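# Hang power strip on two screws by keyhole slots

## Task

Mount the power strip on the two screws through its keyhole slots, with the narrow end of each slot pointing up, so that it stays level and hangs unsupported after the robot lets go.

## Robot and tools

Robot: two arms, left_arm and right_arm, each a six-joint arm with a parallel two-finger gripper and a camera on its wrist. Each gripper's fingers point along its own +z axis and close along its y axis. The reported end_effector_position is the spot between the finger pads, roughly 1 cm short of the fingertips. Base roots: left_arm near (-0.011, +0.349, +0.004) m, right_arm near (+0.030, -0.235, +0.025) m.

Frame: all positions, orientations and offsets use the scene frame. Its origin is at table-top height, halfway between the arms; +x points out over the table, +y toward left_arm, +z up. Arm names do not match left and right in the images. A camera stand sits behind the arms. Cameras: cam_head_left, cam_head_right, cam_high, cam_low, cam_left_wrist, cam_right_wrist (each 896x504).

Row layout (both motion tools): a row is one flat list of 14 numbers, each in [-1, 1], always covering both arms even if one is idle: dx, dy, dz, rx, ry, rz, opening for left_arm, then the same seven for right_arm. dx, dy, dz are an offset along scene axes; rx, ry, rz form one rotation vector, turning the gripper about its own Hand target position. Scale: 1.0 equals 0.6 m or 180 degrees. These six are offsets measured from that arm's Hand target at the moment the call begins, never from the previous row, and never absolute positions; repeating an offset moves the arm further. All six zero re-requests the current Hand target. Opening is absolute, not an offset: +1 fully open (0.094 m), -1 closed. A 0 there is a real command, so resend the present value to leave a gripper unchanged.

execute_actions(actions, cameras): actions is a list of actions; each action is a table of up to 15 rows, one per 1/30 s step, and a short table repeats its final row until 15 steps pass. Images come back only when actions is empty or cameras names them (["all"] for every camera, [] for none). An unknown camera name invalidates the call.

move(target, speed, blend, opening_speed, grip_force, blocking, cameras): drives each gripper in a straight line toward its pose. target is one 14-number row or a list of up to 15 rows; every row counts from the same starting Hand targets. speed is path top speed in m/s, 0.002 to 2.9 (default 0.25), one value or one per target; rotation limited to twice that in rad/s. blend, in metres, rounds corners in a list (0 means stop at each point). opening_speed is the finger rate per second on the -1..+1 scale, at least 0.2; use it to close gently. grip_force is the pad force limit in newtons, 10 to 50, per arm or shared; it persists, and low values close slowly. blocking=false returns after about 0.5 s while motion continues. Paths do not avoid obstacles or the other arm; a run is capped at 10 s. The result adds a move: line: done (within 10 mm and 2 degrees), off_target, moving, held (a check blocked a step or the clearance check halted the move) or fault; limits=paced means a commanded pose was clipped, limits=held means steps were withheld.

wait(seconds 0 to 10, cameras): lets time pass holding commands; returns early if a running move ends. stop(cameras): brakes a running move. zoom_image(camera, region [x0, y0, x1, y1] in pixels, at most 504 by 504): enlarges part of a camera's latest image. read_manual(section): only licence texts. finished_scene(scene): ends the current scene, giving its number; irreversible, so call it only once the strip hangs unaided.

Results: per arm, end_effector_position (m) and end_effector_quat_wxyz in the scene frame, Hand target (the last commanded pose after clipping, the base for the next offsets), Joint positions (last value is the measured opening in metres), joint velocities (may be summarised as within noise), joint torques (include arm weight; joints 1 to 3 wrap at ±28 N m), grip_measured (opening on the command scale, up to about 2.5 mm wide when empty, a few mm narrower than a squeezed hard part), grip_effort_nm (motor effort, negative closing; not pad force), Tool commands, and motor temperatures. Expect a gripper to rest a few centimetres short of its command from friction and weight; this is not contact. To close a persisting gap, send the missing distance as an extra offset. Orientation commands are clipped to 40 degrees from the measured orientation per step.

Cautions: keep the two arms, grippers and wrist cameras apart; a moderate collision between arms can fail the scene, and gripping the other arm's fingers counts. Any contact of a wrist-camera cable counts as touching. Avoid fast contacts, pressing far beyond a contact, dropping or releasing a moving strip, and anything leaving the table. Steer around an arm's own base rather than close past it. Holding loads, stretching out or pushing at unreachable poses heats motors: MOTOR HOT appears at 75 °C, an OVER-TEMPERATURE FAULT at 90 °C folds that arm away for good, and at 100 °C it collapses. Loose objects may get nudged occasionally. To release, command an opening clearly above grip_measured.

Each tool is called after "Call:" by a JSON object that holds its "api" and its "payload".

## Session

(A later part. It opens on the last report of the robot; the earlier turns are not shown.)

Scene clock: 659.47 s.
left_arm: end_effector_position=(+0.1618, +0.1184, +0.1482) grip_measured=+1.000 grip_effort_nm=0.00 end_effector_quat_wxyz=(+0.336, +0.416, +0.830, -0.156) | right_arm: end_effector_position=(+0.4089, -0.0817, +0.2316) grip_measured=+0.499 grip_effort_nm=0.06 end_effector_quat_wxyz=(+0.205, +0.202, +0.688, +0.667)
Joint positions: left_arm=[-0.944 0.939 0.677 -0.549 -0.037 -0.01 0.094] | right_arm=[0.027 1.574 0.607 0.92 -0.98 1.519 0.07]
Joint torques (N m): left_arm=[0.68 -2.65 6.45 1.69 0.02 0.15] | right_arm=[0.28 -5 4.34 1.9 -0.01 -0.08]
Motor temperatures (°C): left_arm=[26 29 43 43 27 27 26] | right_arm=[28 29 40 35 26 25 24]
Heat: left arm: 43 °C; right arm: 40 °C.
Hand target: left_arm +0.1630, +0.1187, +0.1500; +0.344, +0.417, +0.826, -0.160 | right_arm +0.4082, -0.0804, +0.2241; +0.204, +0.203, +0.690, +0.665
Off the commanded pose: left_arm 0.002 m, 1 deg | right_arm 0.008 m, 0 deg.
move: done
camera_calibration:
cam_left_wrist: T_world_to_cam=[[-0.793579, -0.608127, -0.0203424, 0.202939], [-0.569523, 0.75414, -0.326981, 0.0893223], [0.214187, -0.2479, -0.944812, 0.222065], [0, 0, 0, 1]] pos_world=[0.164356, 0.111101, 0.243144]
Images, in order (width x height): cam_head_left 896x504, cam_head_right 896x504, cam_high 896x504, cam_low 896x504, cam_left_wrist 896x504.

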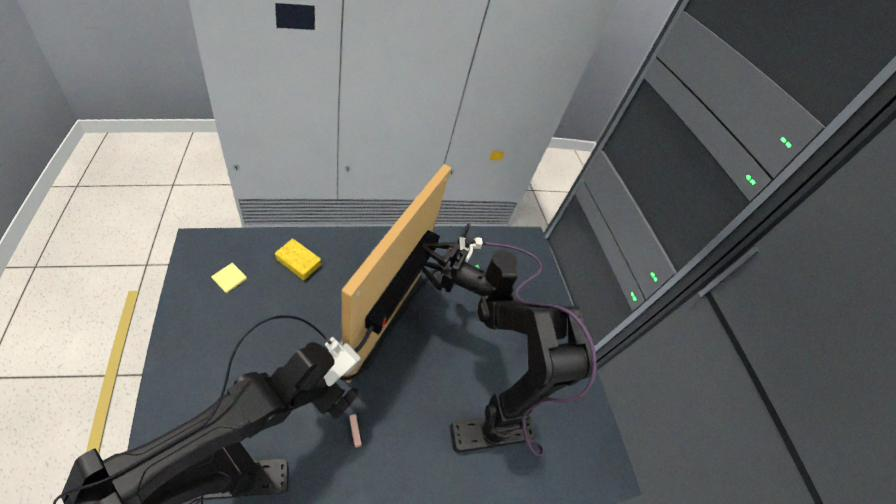

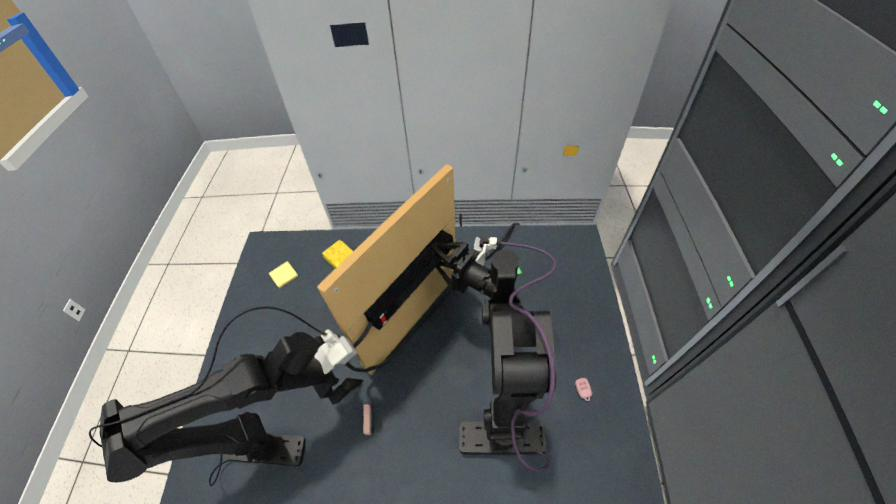

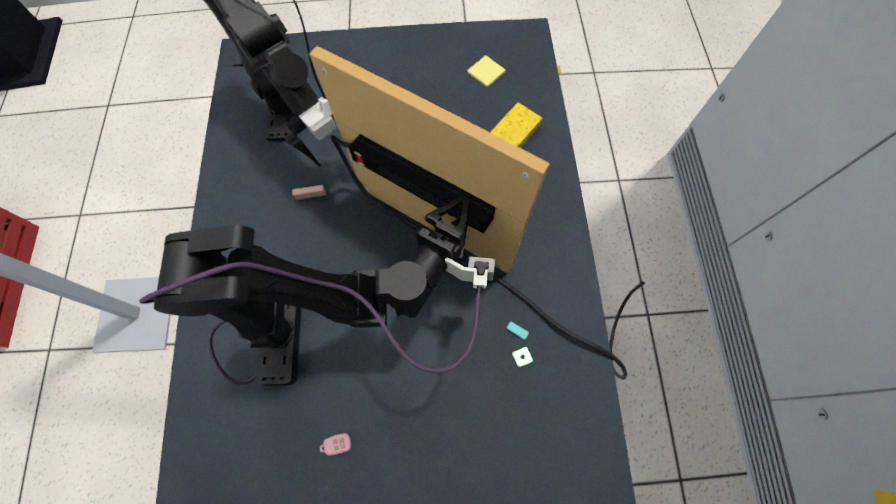

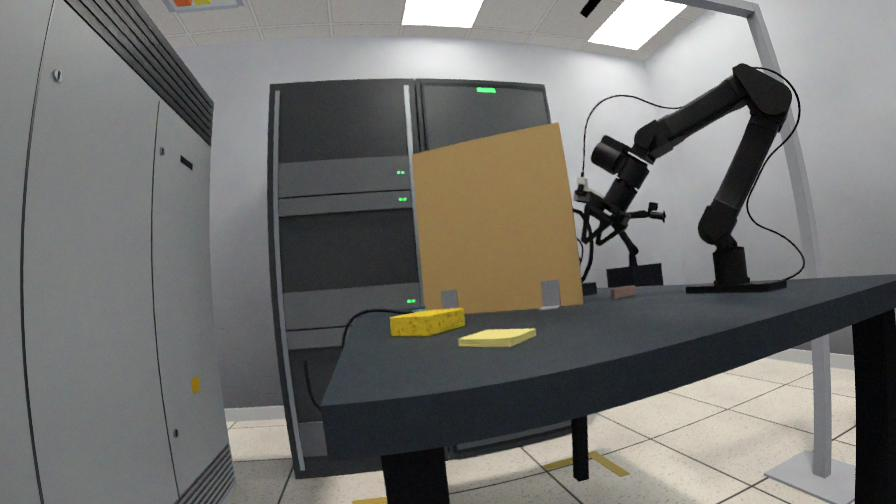

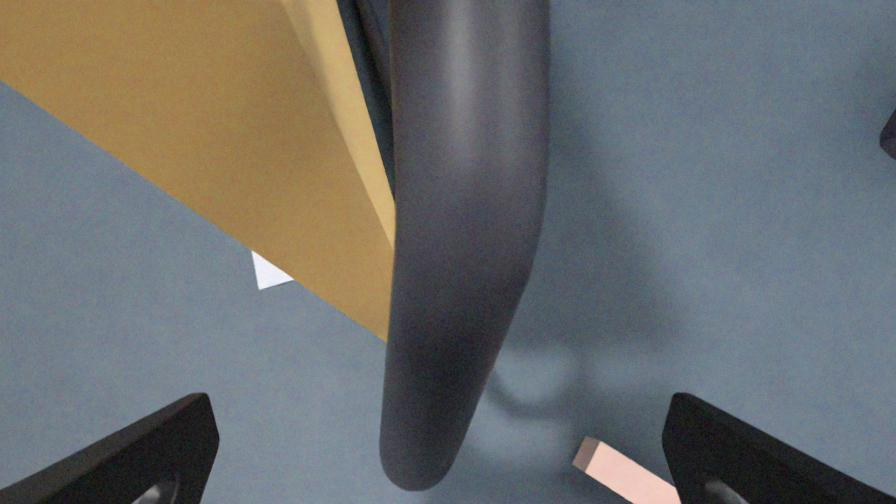

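Call:
{"api": "move", "payload": {"target": [0, 0, 0, 0, 0, 0, -0.92, 0, 0, 0, 0, 0, 0, 0.5], "speed": 0.1, "opening_speed": 1.2, "cameras": ["cam_head_left", "cam_left_wrist", "cam_low", "cam_head_right"]}}

Call:
{"api": "zoom_image", "payload": {"camera": "cam_low", "region": [520, 150, 680, 310]}}

Scene clock: 666.23 s.
left_arm: end_effector_position=(+0.1618, +0.1182, +0.1484) grip_measured=-0.832 grip_effort_nm=-1.02 end_effector_quat_wxyz=(+0.336, +0.416, +0.830, -0.157) | right_arm: end_effector_position=(+0.4089, -0.0817, +0.2316) grip_measured=+0.499 grip_effort_nm=0.06 end_effector_quat_wxyz=(+0.205, +0.202, +0.688, +0.667)
Joint positions: left_arm=[-0.944 0.939 0.677 -0.548 -0.036 -0.01 0.008] | right_arm=[0.027 1.574 0.607 0.92 -0.98 1.519 0.07]
Joint torques (N m): left_arm=[0.68 -2.66 6.48 1.68 0 0.14] | right_arm=[0.35 -4.82 4.31 1.94 -0.08 -0.05]
Heat: left arm: 43 °C; right arm: 40 °C.
Hand target: left_arm +0.1630, +0.1187, +0.1500; +0.344, +0.417, +0.826, -0.160 | right_arm +0.4082, -0.0804, +0.2240; +0.204, +0.203, +0.690, +0.665
Off the commanded pose: left_arm 0.002 m, 1 deg | right_arm 0.008 m, 0 deg.
move: done
camera_calibration:
cam_left_wrist: T_world_to_cam=[[-0.794044, -0.607533, -0.019943, 0.202714], [-0.568912, 0.754321, -0.327627, 0.0894103], [0.214088, -0.248805, -0.944597, 0.222221], [0, 0, 0, 1]] pos_world=[0.164256, 0.111001, 0.243245]
Images, in order (width x height): cam_head_left 896x504, cam_head_right 896x504, cam_low 896x504, cam_left_wrist 896x504.

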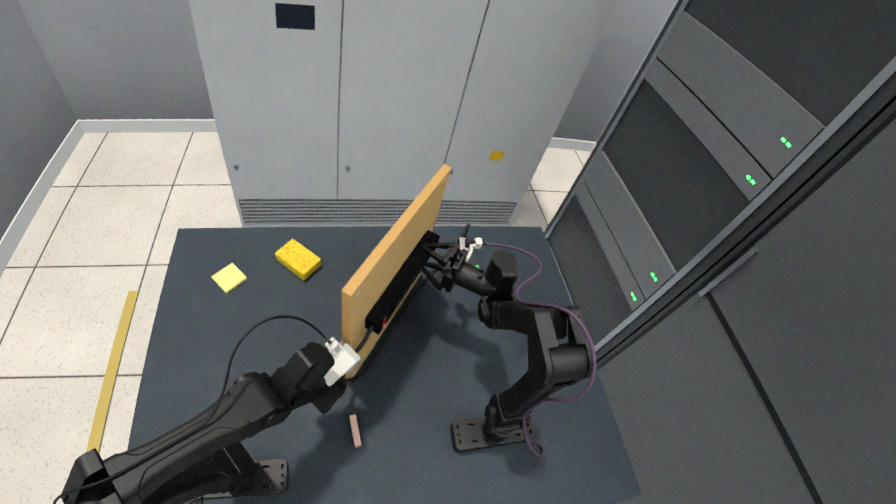

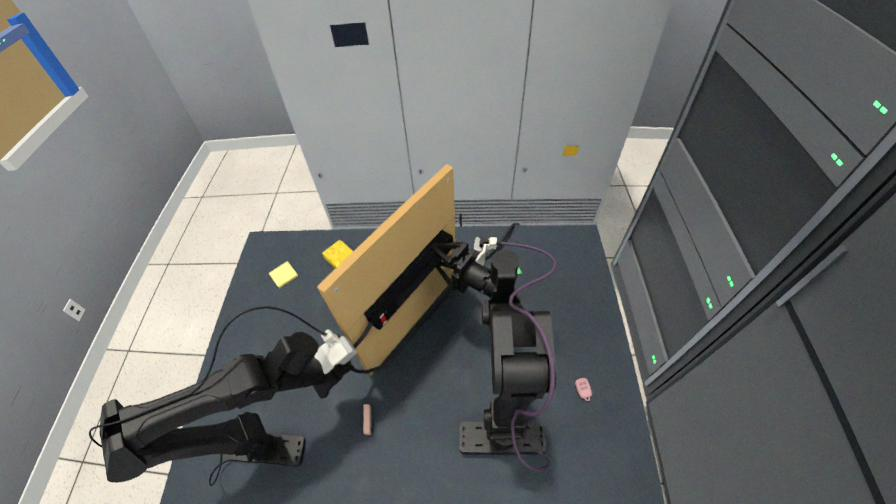

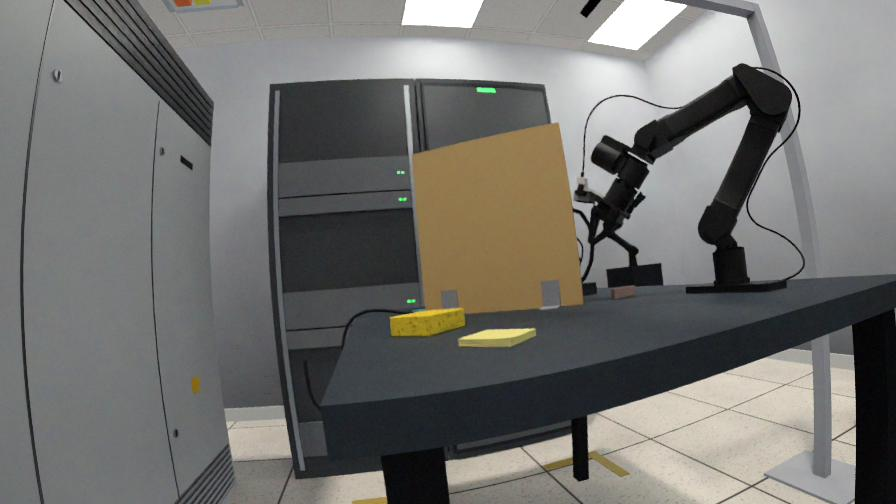

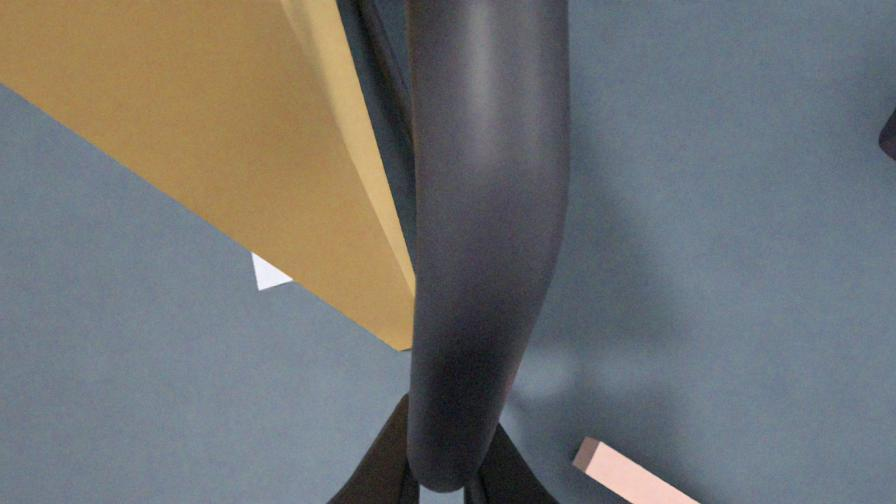

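Scaled by 3.150 from the camera's 896x504 image, which has a finer 1280x720 frame.

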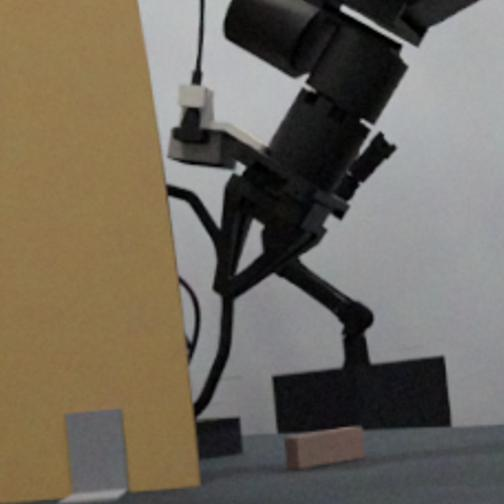

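Call:
{"api": "move", "payload": {"target": [[-0.0413, -0.1307, 0.0833, 0, 0, 0, -0.92, 0, 0, 0, 0, 0, 0, 0.5], [-0.0517, -0.2458, 0.1283, 0, 0, 0, -0.92, 0, 0, 0, 0, 0, 0, 0.5]], "speed": 0.08, "blend": [0.02, 0], "cameras": ["cam_head_left", "cam_head_right", "cam_high", "cam_low"]}}

Call:
{"api": "zoom_image", "payload": {"camera": "cam_head_right", "region": [300, 200, 500, 400]}}

Call:
{"api": "zoom_image", "payload": {"camera": "cam_high", "region": [280, 100, 540, 300]}}

Scene clock: 675.60 s.
left_arm: end_effector_position=(+0.1253, +0.0390, +0.1792) grip_measured=-0.832 grip_effort_nm=-1.03 end_effector_quat_wxyz=(+0.269, +0.423, +0.863, -0.063) | right_arm: end_effector_position=(+0.4092, -0.0819, +0.2327) grip_measured=+0.499 grip_effort_nm=0.06 end_effector_quat_wxyz=(+0.208, +0.200, +0.687, +0.667)
Joint positions: left_arm=[-1.319 1.395 1.204 -0.914 -0.324 -0.341 0.008] | right_arm=[0.027 1.574 0.607 0.927 -0.978 1.519 0.07]
Joint torques (N m): left_arm=[-2.47 -4.22 14.19 2.98 -0.11 0.44] | right_arm=[0.47 -4.93 4.22 1.86 -0.05 -0.07]
Heat: left arm: 44 °C; right arm: 39 °C.
Hand target: left_arm +0.1319, -0.0288, +0.2269; +0.344, +0.417, +0.826, -0.160 | right_arm +0.4082, -0.0804, +0.2240; +0.204, +0.203, +0.690, +0.665
Off the commanded pose: left_arm 0.083 m, 15 deg | right_arm 0.009 m, 1 deg.
move: off_target (left_arm)
Images, in order (width x height): cam_head_left 896x504, cam_head_right 896x504, cam_high 896x504, cam_low 896x504.

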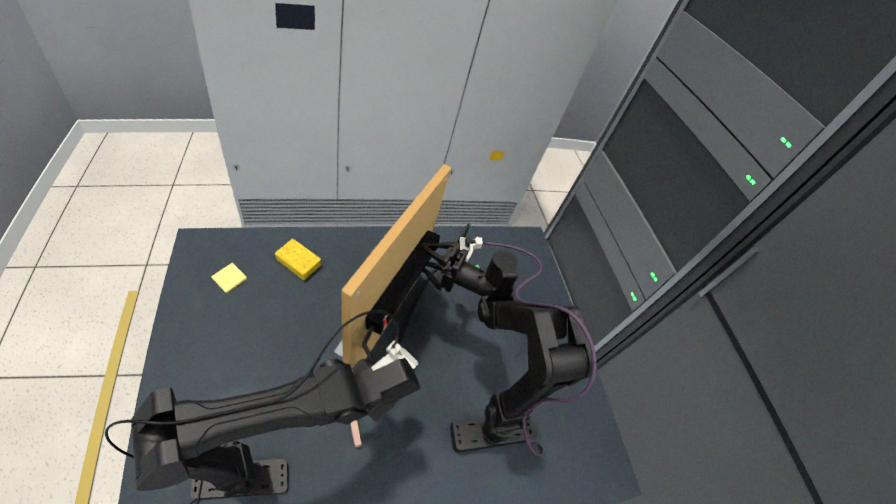

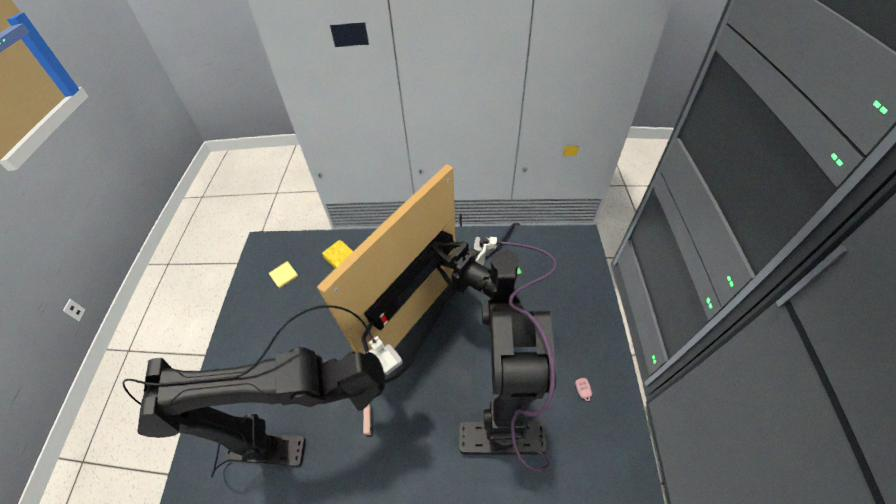

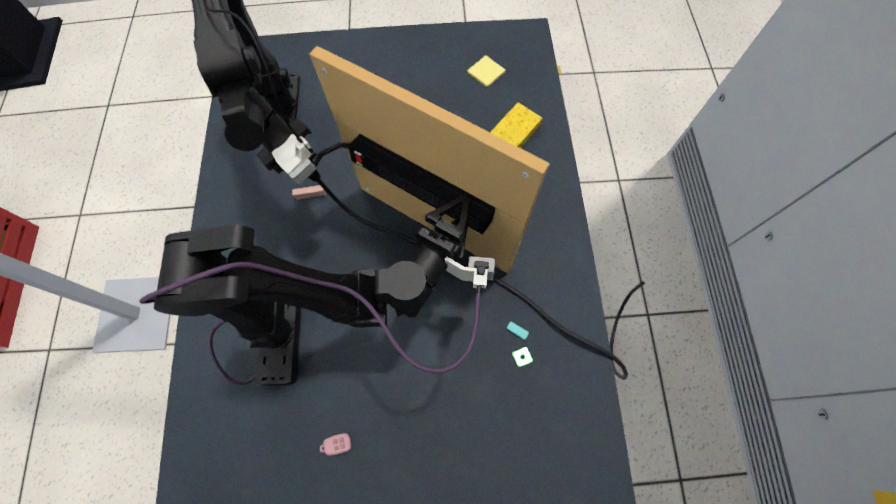

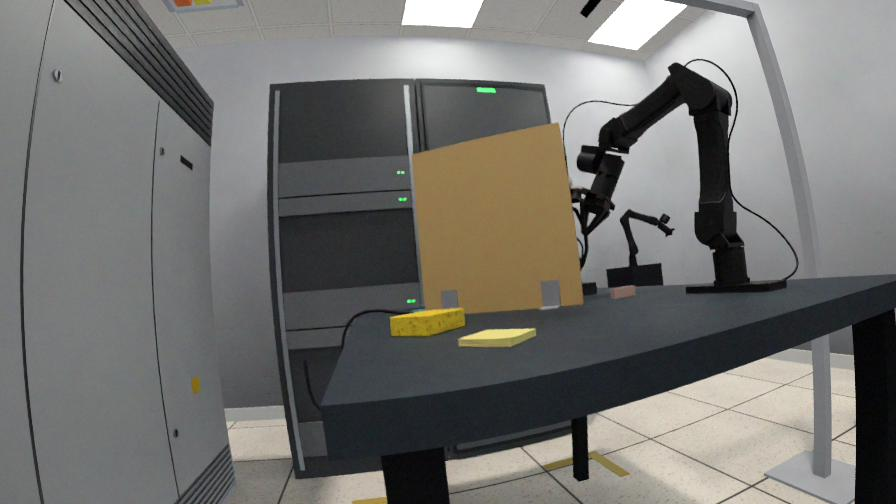

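Scaled by 2.520 from the camera's 896x504 image, which has a finer 1280x720 frame.

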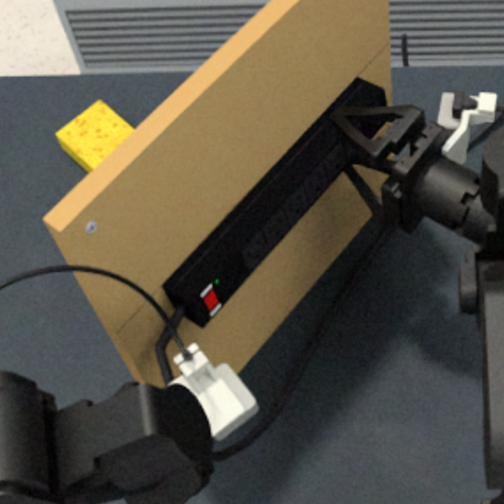

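Scaled by 1.938 from the camera's 896x504 image, which has a finer 1280x720 frame.

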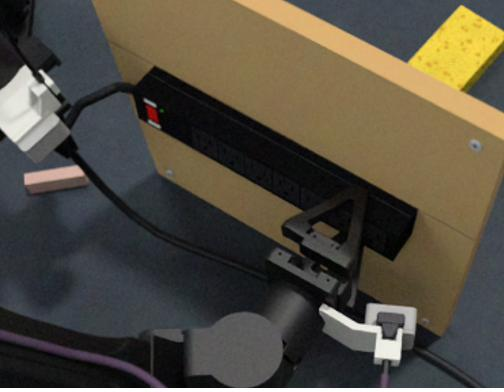

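Call:
{"api": "zoom_image", "payload": {"camera": "cam_high", "region": [300, 130, 440, 260]}}

Call:
{"api": "zoom_image", "payload": {"camera": "cam_high", "region": [440, 220, 680, 400]}}

Call:
{"api": "zoom_image", "payload": {"camera": "cam_head_left", "region": [330, 220, 490, 400]}}

Call:
{"api": "zoom_image", "payload": {"camera": "cam_head_right", "region": [340, 210, 540, 390]}}

Scaled by 3.600 from the camera's 896x504 image, which has a finer 1280x720 frame.

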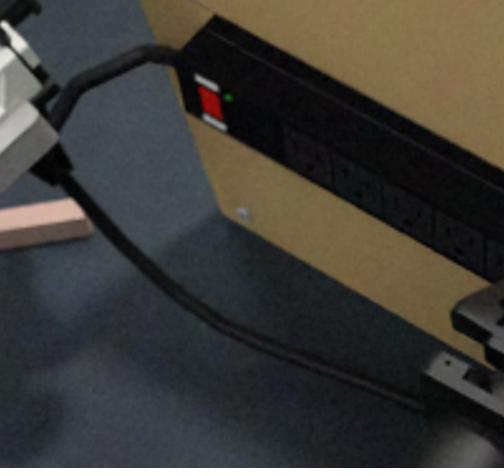

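Scaled by 2.100 from the camera's 896x504 image, which has a finer 1280x720 frame.

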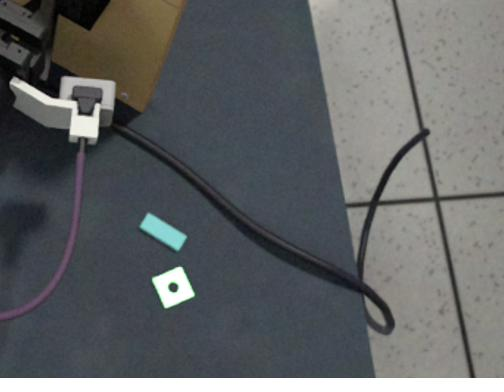

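Scaled by 2.800 from the camera's 896x504 image, which has a finer 1280x720 frame.

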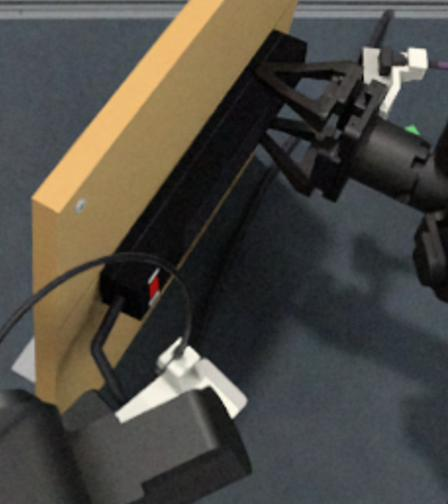

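Scaled by 2.520 from the camera's 896x504 image, which has a finer 1280x720 frame.

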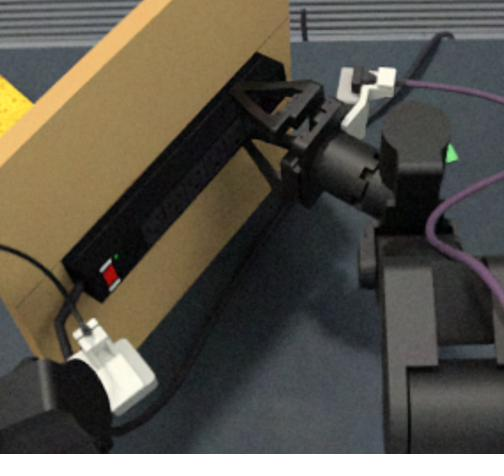

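Call:
{"api": "move", "payload": {"target": [[-0.0077, 0.0791, -0.0557, 0, 0, 0, -0.92, 0, 0, 0.07, 0, 0, 0, 0.5], [-0.0077, 0.0791, -0.0557, 0, 0, 0, -0.92, -0.0705, -0.0992, 0.07, 0, 0, 0, 0.5]], "speed": 0.08, "cameras": ["cam_head_left", "cam_head_right", "cam_high"]}}

Call:
{"api": "zoom_image", "payload": {"camera": "cam_high", "region": [300, 120, 540, 300]}}

Call:
{"api": "zoom_image", "payload": {"camera": "cam_head_right", "region": [340, 200, 540, 400]}}

Scene clock: 705.93 s.
left_arm: end_effector_position=(+0.1255, +0.0500, +0.1701) grip_measured=-0.832 grip_effort_nm=-1.03 end_effector_quat_wxyz=(+0.304, +0.415, +0.852, -0.098) | right_arm: end_effector_position=(+0.3717, -0.1406, +0.2631) grip_measured=+0.499 grip_effort_nm=0.05 end_effector_quat_wxyz=(+0.198, +0.212, +0.688, +0.665)
Joint positions: left_arm=[-1.31 1.267 1.02 -0.75 -0.324 -0.317 0.008] | right_arm=[-0.209 1.332 0.582 0.648 -1.209 1.484 0.07]
Joint torques (N m): left_arm=[-0.47 -4.97 7.62 2.68 0.11 0.46] | right_arm=[-0.34 -6.58 5.11 1.54 -0.18 -0.09]
Motor temperatures (°C): left_arm=[26 29 46 48 27 27 28] | right_arm=[28 29 39 36 26 25 24]
Heat: left arm: 48 °C; right arm: 39 °C.
Hand target: left_arm +0.1273, +0.0186, +0.1935; +0.344, +0.417, +0.826, -0.160 | right_arm +0.3659, -0.1400, +0.2661; +0.204, +0.203, +0.690, +0.665
Off the commanded pose: left_arm 0.039 m, 9 deg | right_arm 0.007 m, 1 deg.
move: off_target (left_arm)
Images, in order (width x height): cam_head_left 896x504, cam_head_right 896x504, cam_high 896x504.

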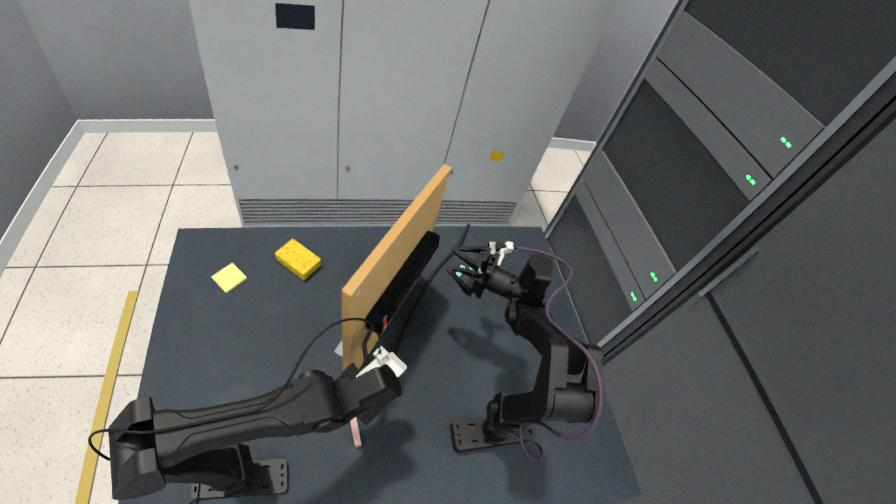

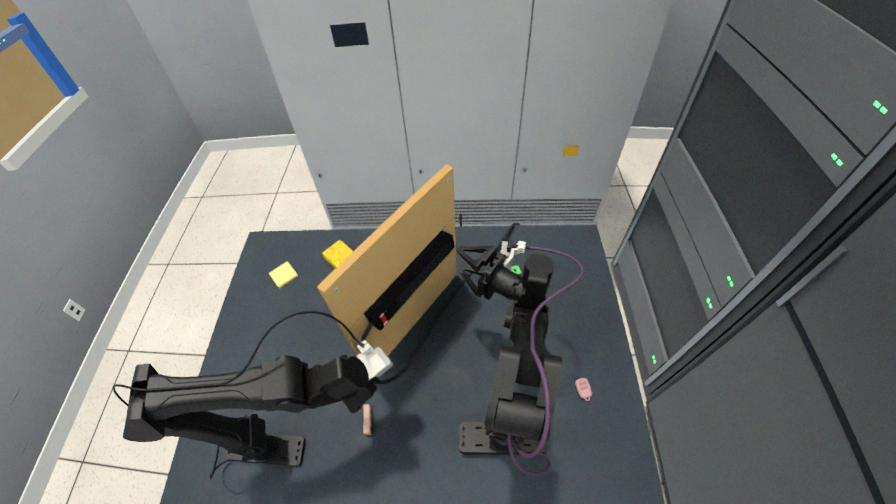

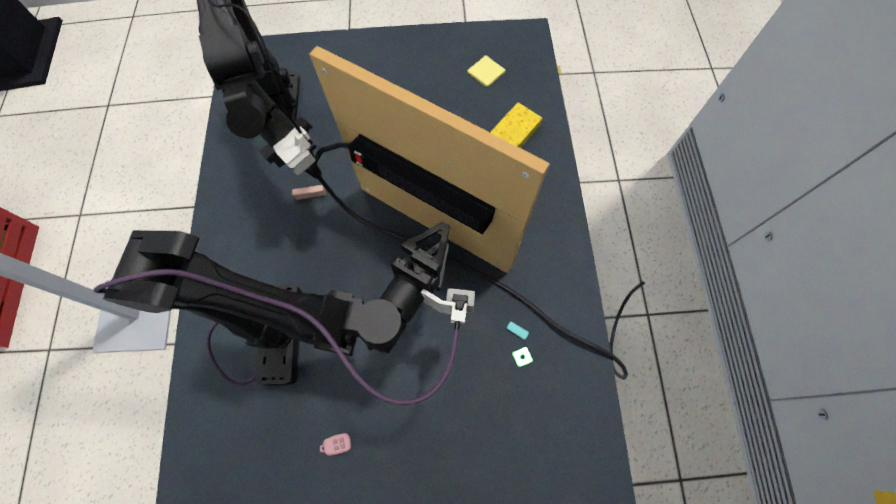

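Scaled by 2.100 from the camera's 896x504 image, which has a finer 1280x720 frame.

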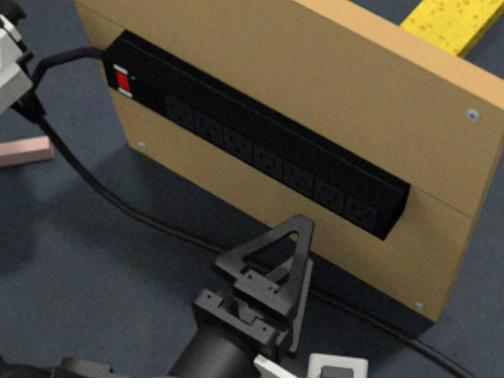

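Scaled by 2.520 from the camera's 896x504 image, which has a finer 1280x720 frame.

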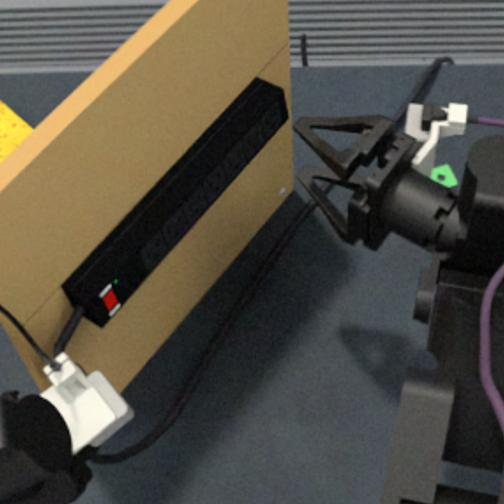

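Call:
{"api": "zoom_image", "payload": {"camera": "cam_high", "region": [450, 175, 510, 235]}}

Call:
{"api": "zoom_image", "payload": {"camera": "cam_high", "region": [310, 110, 430, 260]}}

Scaled by 8.400 from the camera's 896x504 image, which has a finer 1280x720 frame.

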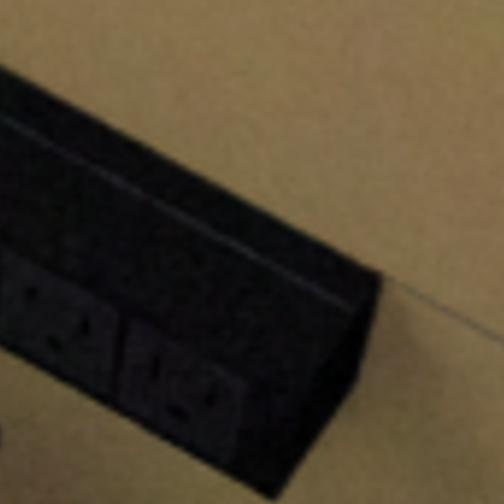

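Scaled by 3.360 from the camera's 896x504 image, which has a finer 1280x720 frame.

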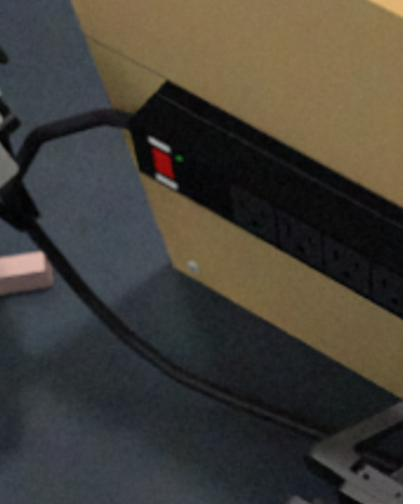

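Call:
{"api": "move", "payload": {"target": [[0, 0, 0, 0, 0, 0, -0.92, -0.0902, 0.0028, -0.0518, -0.316, 0.2083, -0.0043, -0.3], [0, 0, 0, 0, 0, 0, -0.92, -0.0465, 0.0762, -0.294, -0.316, 0.2083, -0.0043, -0.3]], "speed": 0.25, "blend": [0.03, 0], "cameras": ["cam_head_left", "cam_head_right", "cam_high", "cam_right_wrist"]}}

Call:
{"api": "zoom_image", "payload": {"camera": "cam_high", "region": [300, 120, 540, 300]}}

Scene clock: 717.57 s.
left_arm: end_effector_position=(+0.1255, +0.0500, +0.1701) grip_measured=-0.832 grip_effort_nm=-1.03 end_effector_quat_wxyz=(+0.304, +0.415, +0.852, -0.098) | right_arm: end_effector_position=(+0.3362, -0.0942, +0.0936) grip_measured=-0.298 grip_effort_nm=-0.09 end_effector_quat_wxyz=(+0.052, +0.281, +0.943, +0.168)
Joint positions: left_arm=[-1.31 1.267 1.02 -0.75 -0.324 -0.317 0.008] | right_arm=[0.334 1.594 1.044 -0.738 -0.216 0.924 0.033]
Joint torques (N m): left_arm=[-0.47 -4.96 7.62 2.68 0.11 0.46] | right_arm=[0.4 -6.04 5.05 1.16 -0.05 0.04]
Heat: left arm: 48 °C; right arm: 40 °C.
Hand target: left_arm +0.1273, +0.0186, +0.1935; +0.344, +0.417, +0.826, -0.160 | right_arm +0.3379, -0.0942, +0.0896; +0.055, +0.282, +0.944, +0.164
Off the commanded pose: left_arm 0.039 m, 9 deg | right_arm 0.004 m, 1 deg.
move: off_target (left_arm)
camera_calibration:
cam_right_wrist: T_world_to_cam=[[-0.495163, -0.786888, -0.368268, 0.131773], [-0.853486, 0.361337, 0.375495, 0.321976], [-0.162404, 0.500243, -0.850519, 0.271391], [0, 0, 0, 1]] pos_world=[0.384126, -0.148413, 0.158451]
Images, in order (width x height): cam_head_left 896x504, cam_head_right 896x504, cam_high 896x504, cam_right_wrist 896x504.

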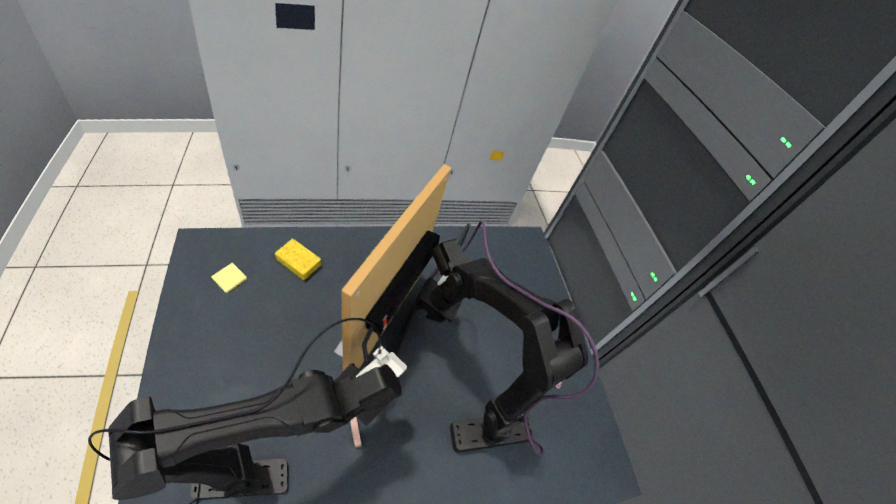

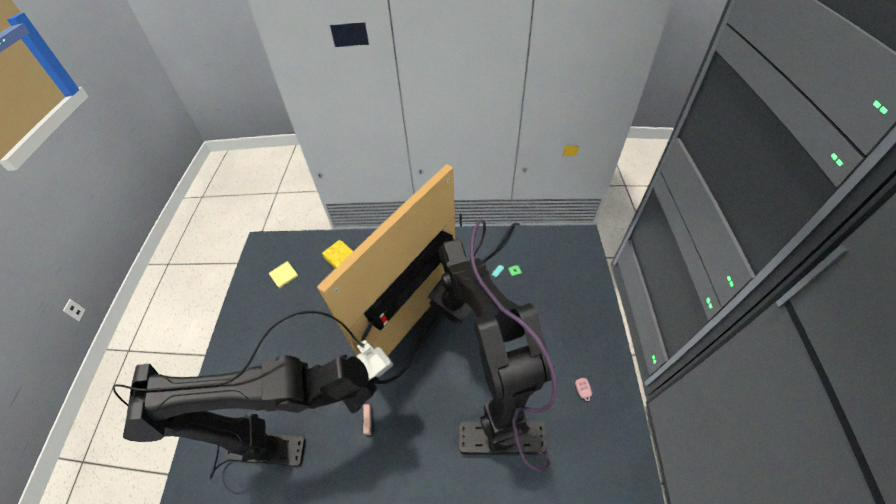

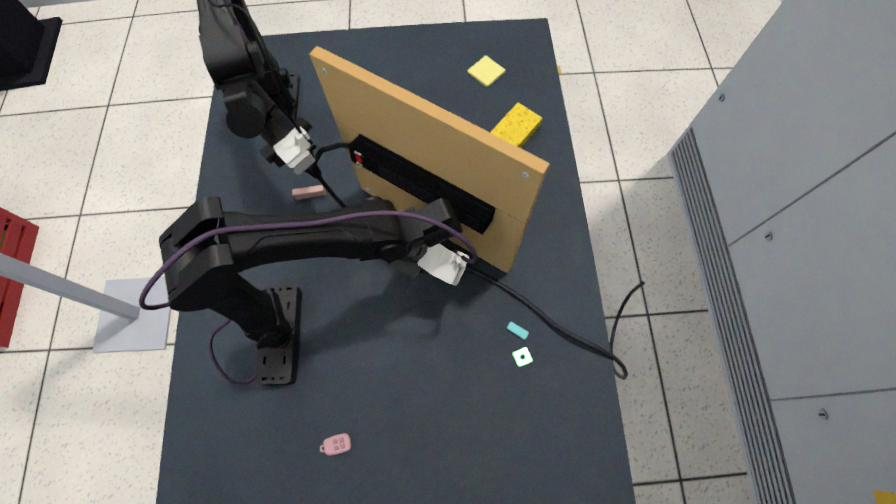

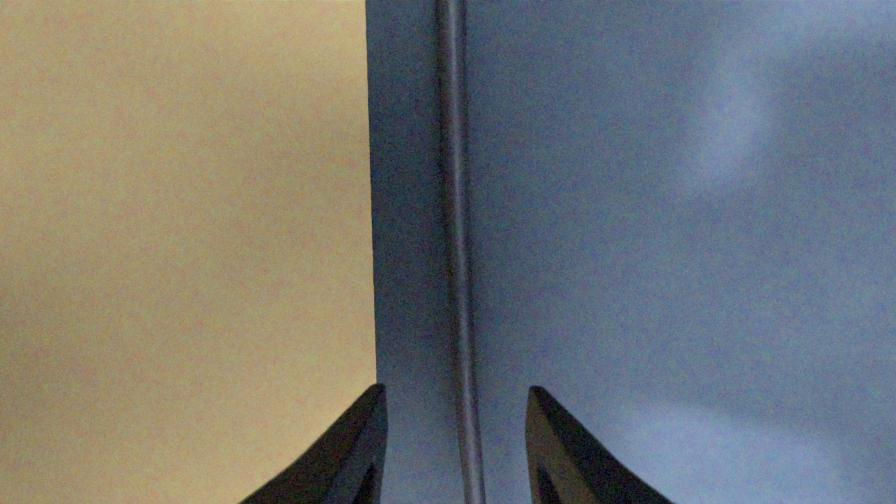

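Scaled by 2.100 from the camera's 896x504 image, which has a finer 1280x720 frame.

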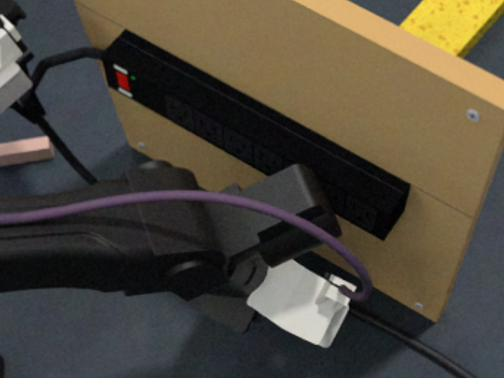

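Call:
{"api": "move", "payload": {"target": [0, 0, 0, 0, 0, 0, -0.92, 0.0295, 0.045, -0.146, 0, 0, 0, -0.3], "speed": 0.07, "cameras": ["cam_right_wrist"]}}

Scene clock: 720.67 s.
left_arm: end_effector_position=(+0.1261, +0.0502, +0.1702) grip_measured=-0.832 grip_effort_nm=-1.03 end_effector_quat_wxyz=(+0.304, +0.415, +0.852, -0.098) | right_arm: end_effector_position=(+0.3542, -0.0905, +0.0165) grip_measured=-0.299 grip_effort_nm=-0.04 end_effector_quat_wxyz=(+0.054, +0.309, +0.935, +0.163)
Joint positions: left_arm=[-1.308 1.267 1.02 -0.75 -0.324 -0.317 0.008] | right_arm=[0.338 1.795 0.932 -0.421 -0.196 0.984 0.033]
Joint torques (N m): left_arm=[-0.64 -4.98 7.61 2.68 0.12 0.46] | right_arm=[5.96 -3.17 5.74 1.63 -0.01 0.08]
Heat: left arm: 48 °C; right arm: 40 °C.
Hand target: left_arm +0.1273, +0.0186, +0.1935; +0.344, +0.417, +0.826, -0.160 | right_arm +0.3556, -0.0673, +0.0020; +0.055, +0.282, +0.944, +0.164
Off the commanded pose: left_arm 0.039 m, 9 deg | right_arm 0.028 m, 3 deg.
move: off_target (left_arm, right_arm)
camera_calibration:
cam_right_wrist: T_world_to_cam=[[-0.542153, -0.758787, -0.360987, 0.134259], [-0.828752, 0.41194, 0.378782, 0.360726], [-0.13871, 0.504527, -0.852181, 0.198909], [0, 0, 0, 1]] pos_world=[0.399332, -0.147078, 0.0813361]
Images, in order (width x height): cam_right_wrist 896x504.

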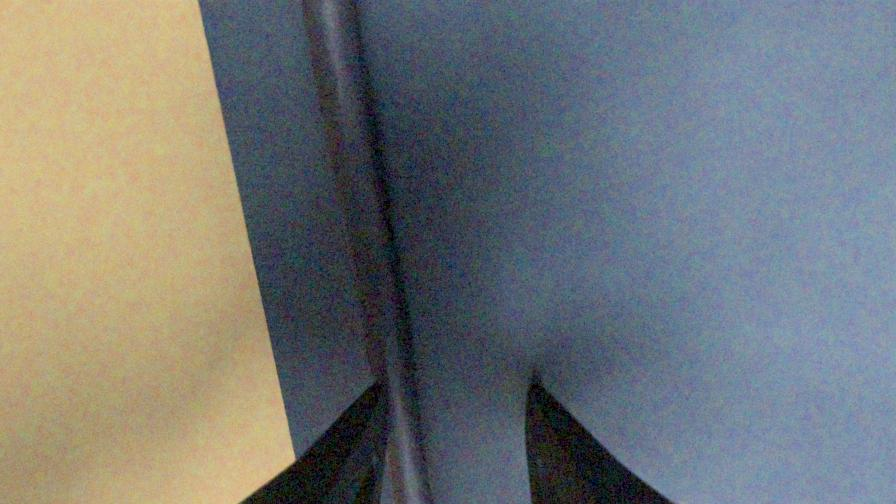

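Call:
{"api": "move", "payload": {"target": [[0, 0, 0, 0, 0, 0, -0.92, 0.0, 0.0, 0.045, 0, 0, 0, -0.3], [0, 0, 0, 0, 0, 0, -0.92, 0.0, 0.01, 0.045, 0, 0, 0, -0.3]], "speed": 0.07, "cameras": ["cam_right_wrist", "cam_head_left", "cam_head_right"]}}

Call:
{"api": "zoom_image", "payload": {"camera": "cam_head_left", "region": [340, 220, 500, 380]}}

Scene clock: 725.43 s.
left_arm: end_effector_position=(+0.1261, +0.0502, +0.1702) grip_measured=-0.832 grip_effort_nm=-1.03 end_effector_quat_wxyz=(+0.304, +0.415, +0.852, -0.098) | right_arm: end_effector_position=(+0.3443, -0.0920, +0.0167) grip_measured=-0.299 grip_effort_nm=-0.04 end_effector_quat_wxyz=(+0.033, +0.317, +0.936, +0.149)
Joint positions: left_arm=[-1.308 1.267 1.02 -0.75 -0.324 -0.317 0.008] | right_arm=[0.344 1.794 0.946 -0.485 -0.195 1.001 0.033]
Joint torques (N m): left_arm=[-0.64 -4.97 7.62 2.68 0.11 0.46] | right_arm=[7.13 -7.68 9.09 1.12 -0.04 0.08]
Heat: left arm: 48 °C; right arm: 40 °C.
Hand target: left_arm +0.1273, +0.0186, +0.1935; +0.344, +0.417, +0.826, -0.160 | right_arm +0.3555, -0.0613, +0.0289; +0.055, +0.282, +0.944, +0.164
Off the commanded pose: left_arm 0.039 m, 9 deg | right_arm 0.035 m, 5 deg.
move: off_target (left_arm, right_arm)
camera_calibration:
cam_right_wrist: T_world_to_cam=[[-0.567526, -0.757269, -0.323198, 0.136017], [-0.804206, 0.425668, 0.414801, 0.345285], [-0.176541, 0.495328, -0.850578, 0.21053], [0, 0, 0, 1]] pos_world=[0.392041, -0.148257, 0.0798082]
Images, in order (width x height): cam_head_left 896x504, cam_head_right 896x504, cam_right_wrist 896x504.

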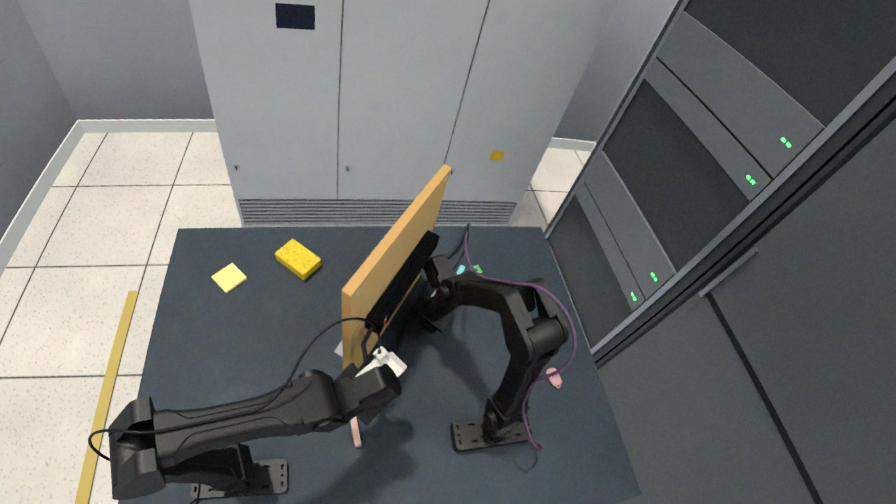

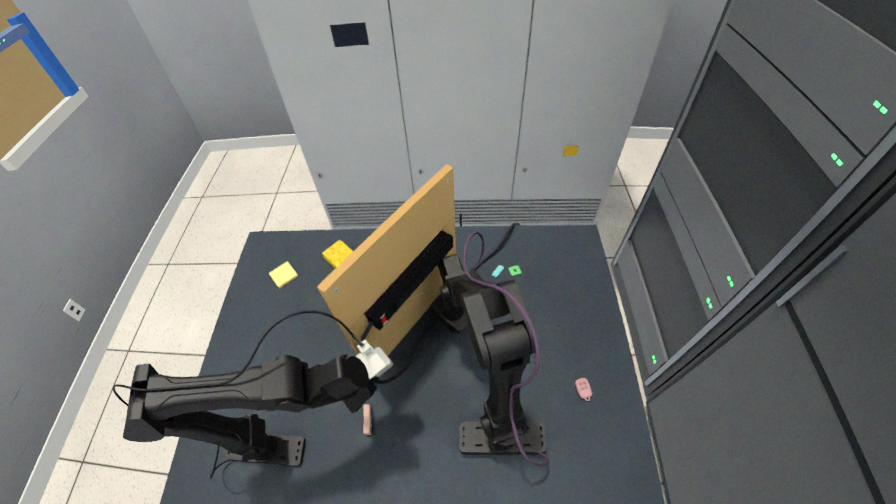

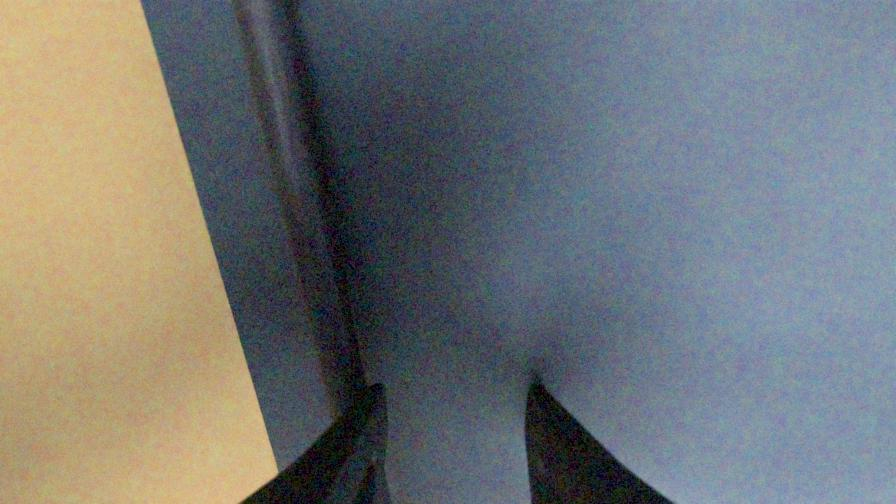

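Scaled by 3.150 from the camera's 896x504 image, which has a finer 1280x720 frame.

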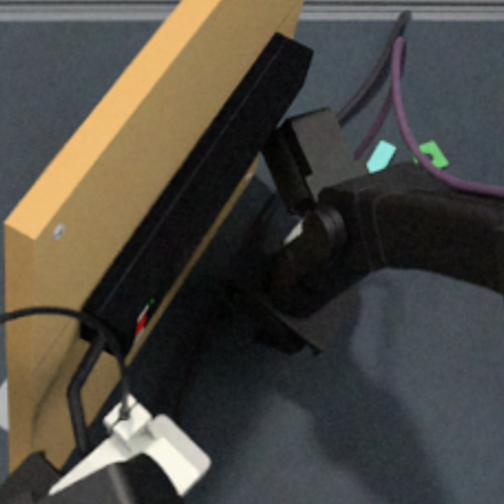

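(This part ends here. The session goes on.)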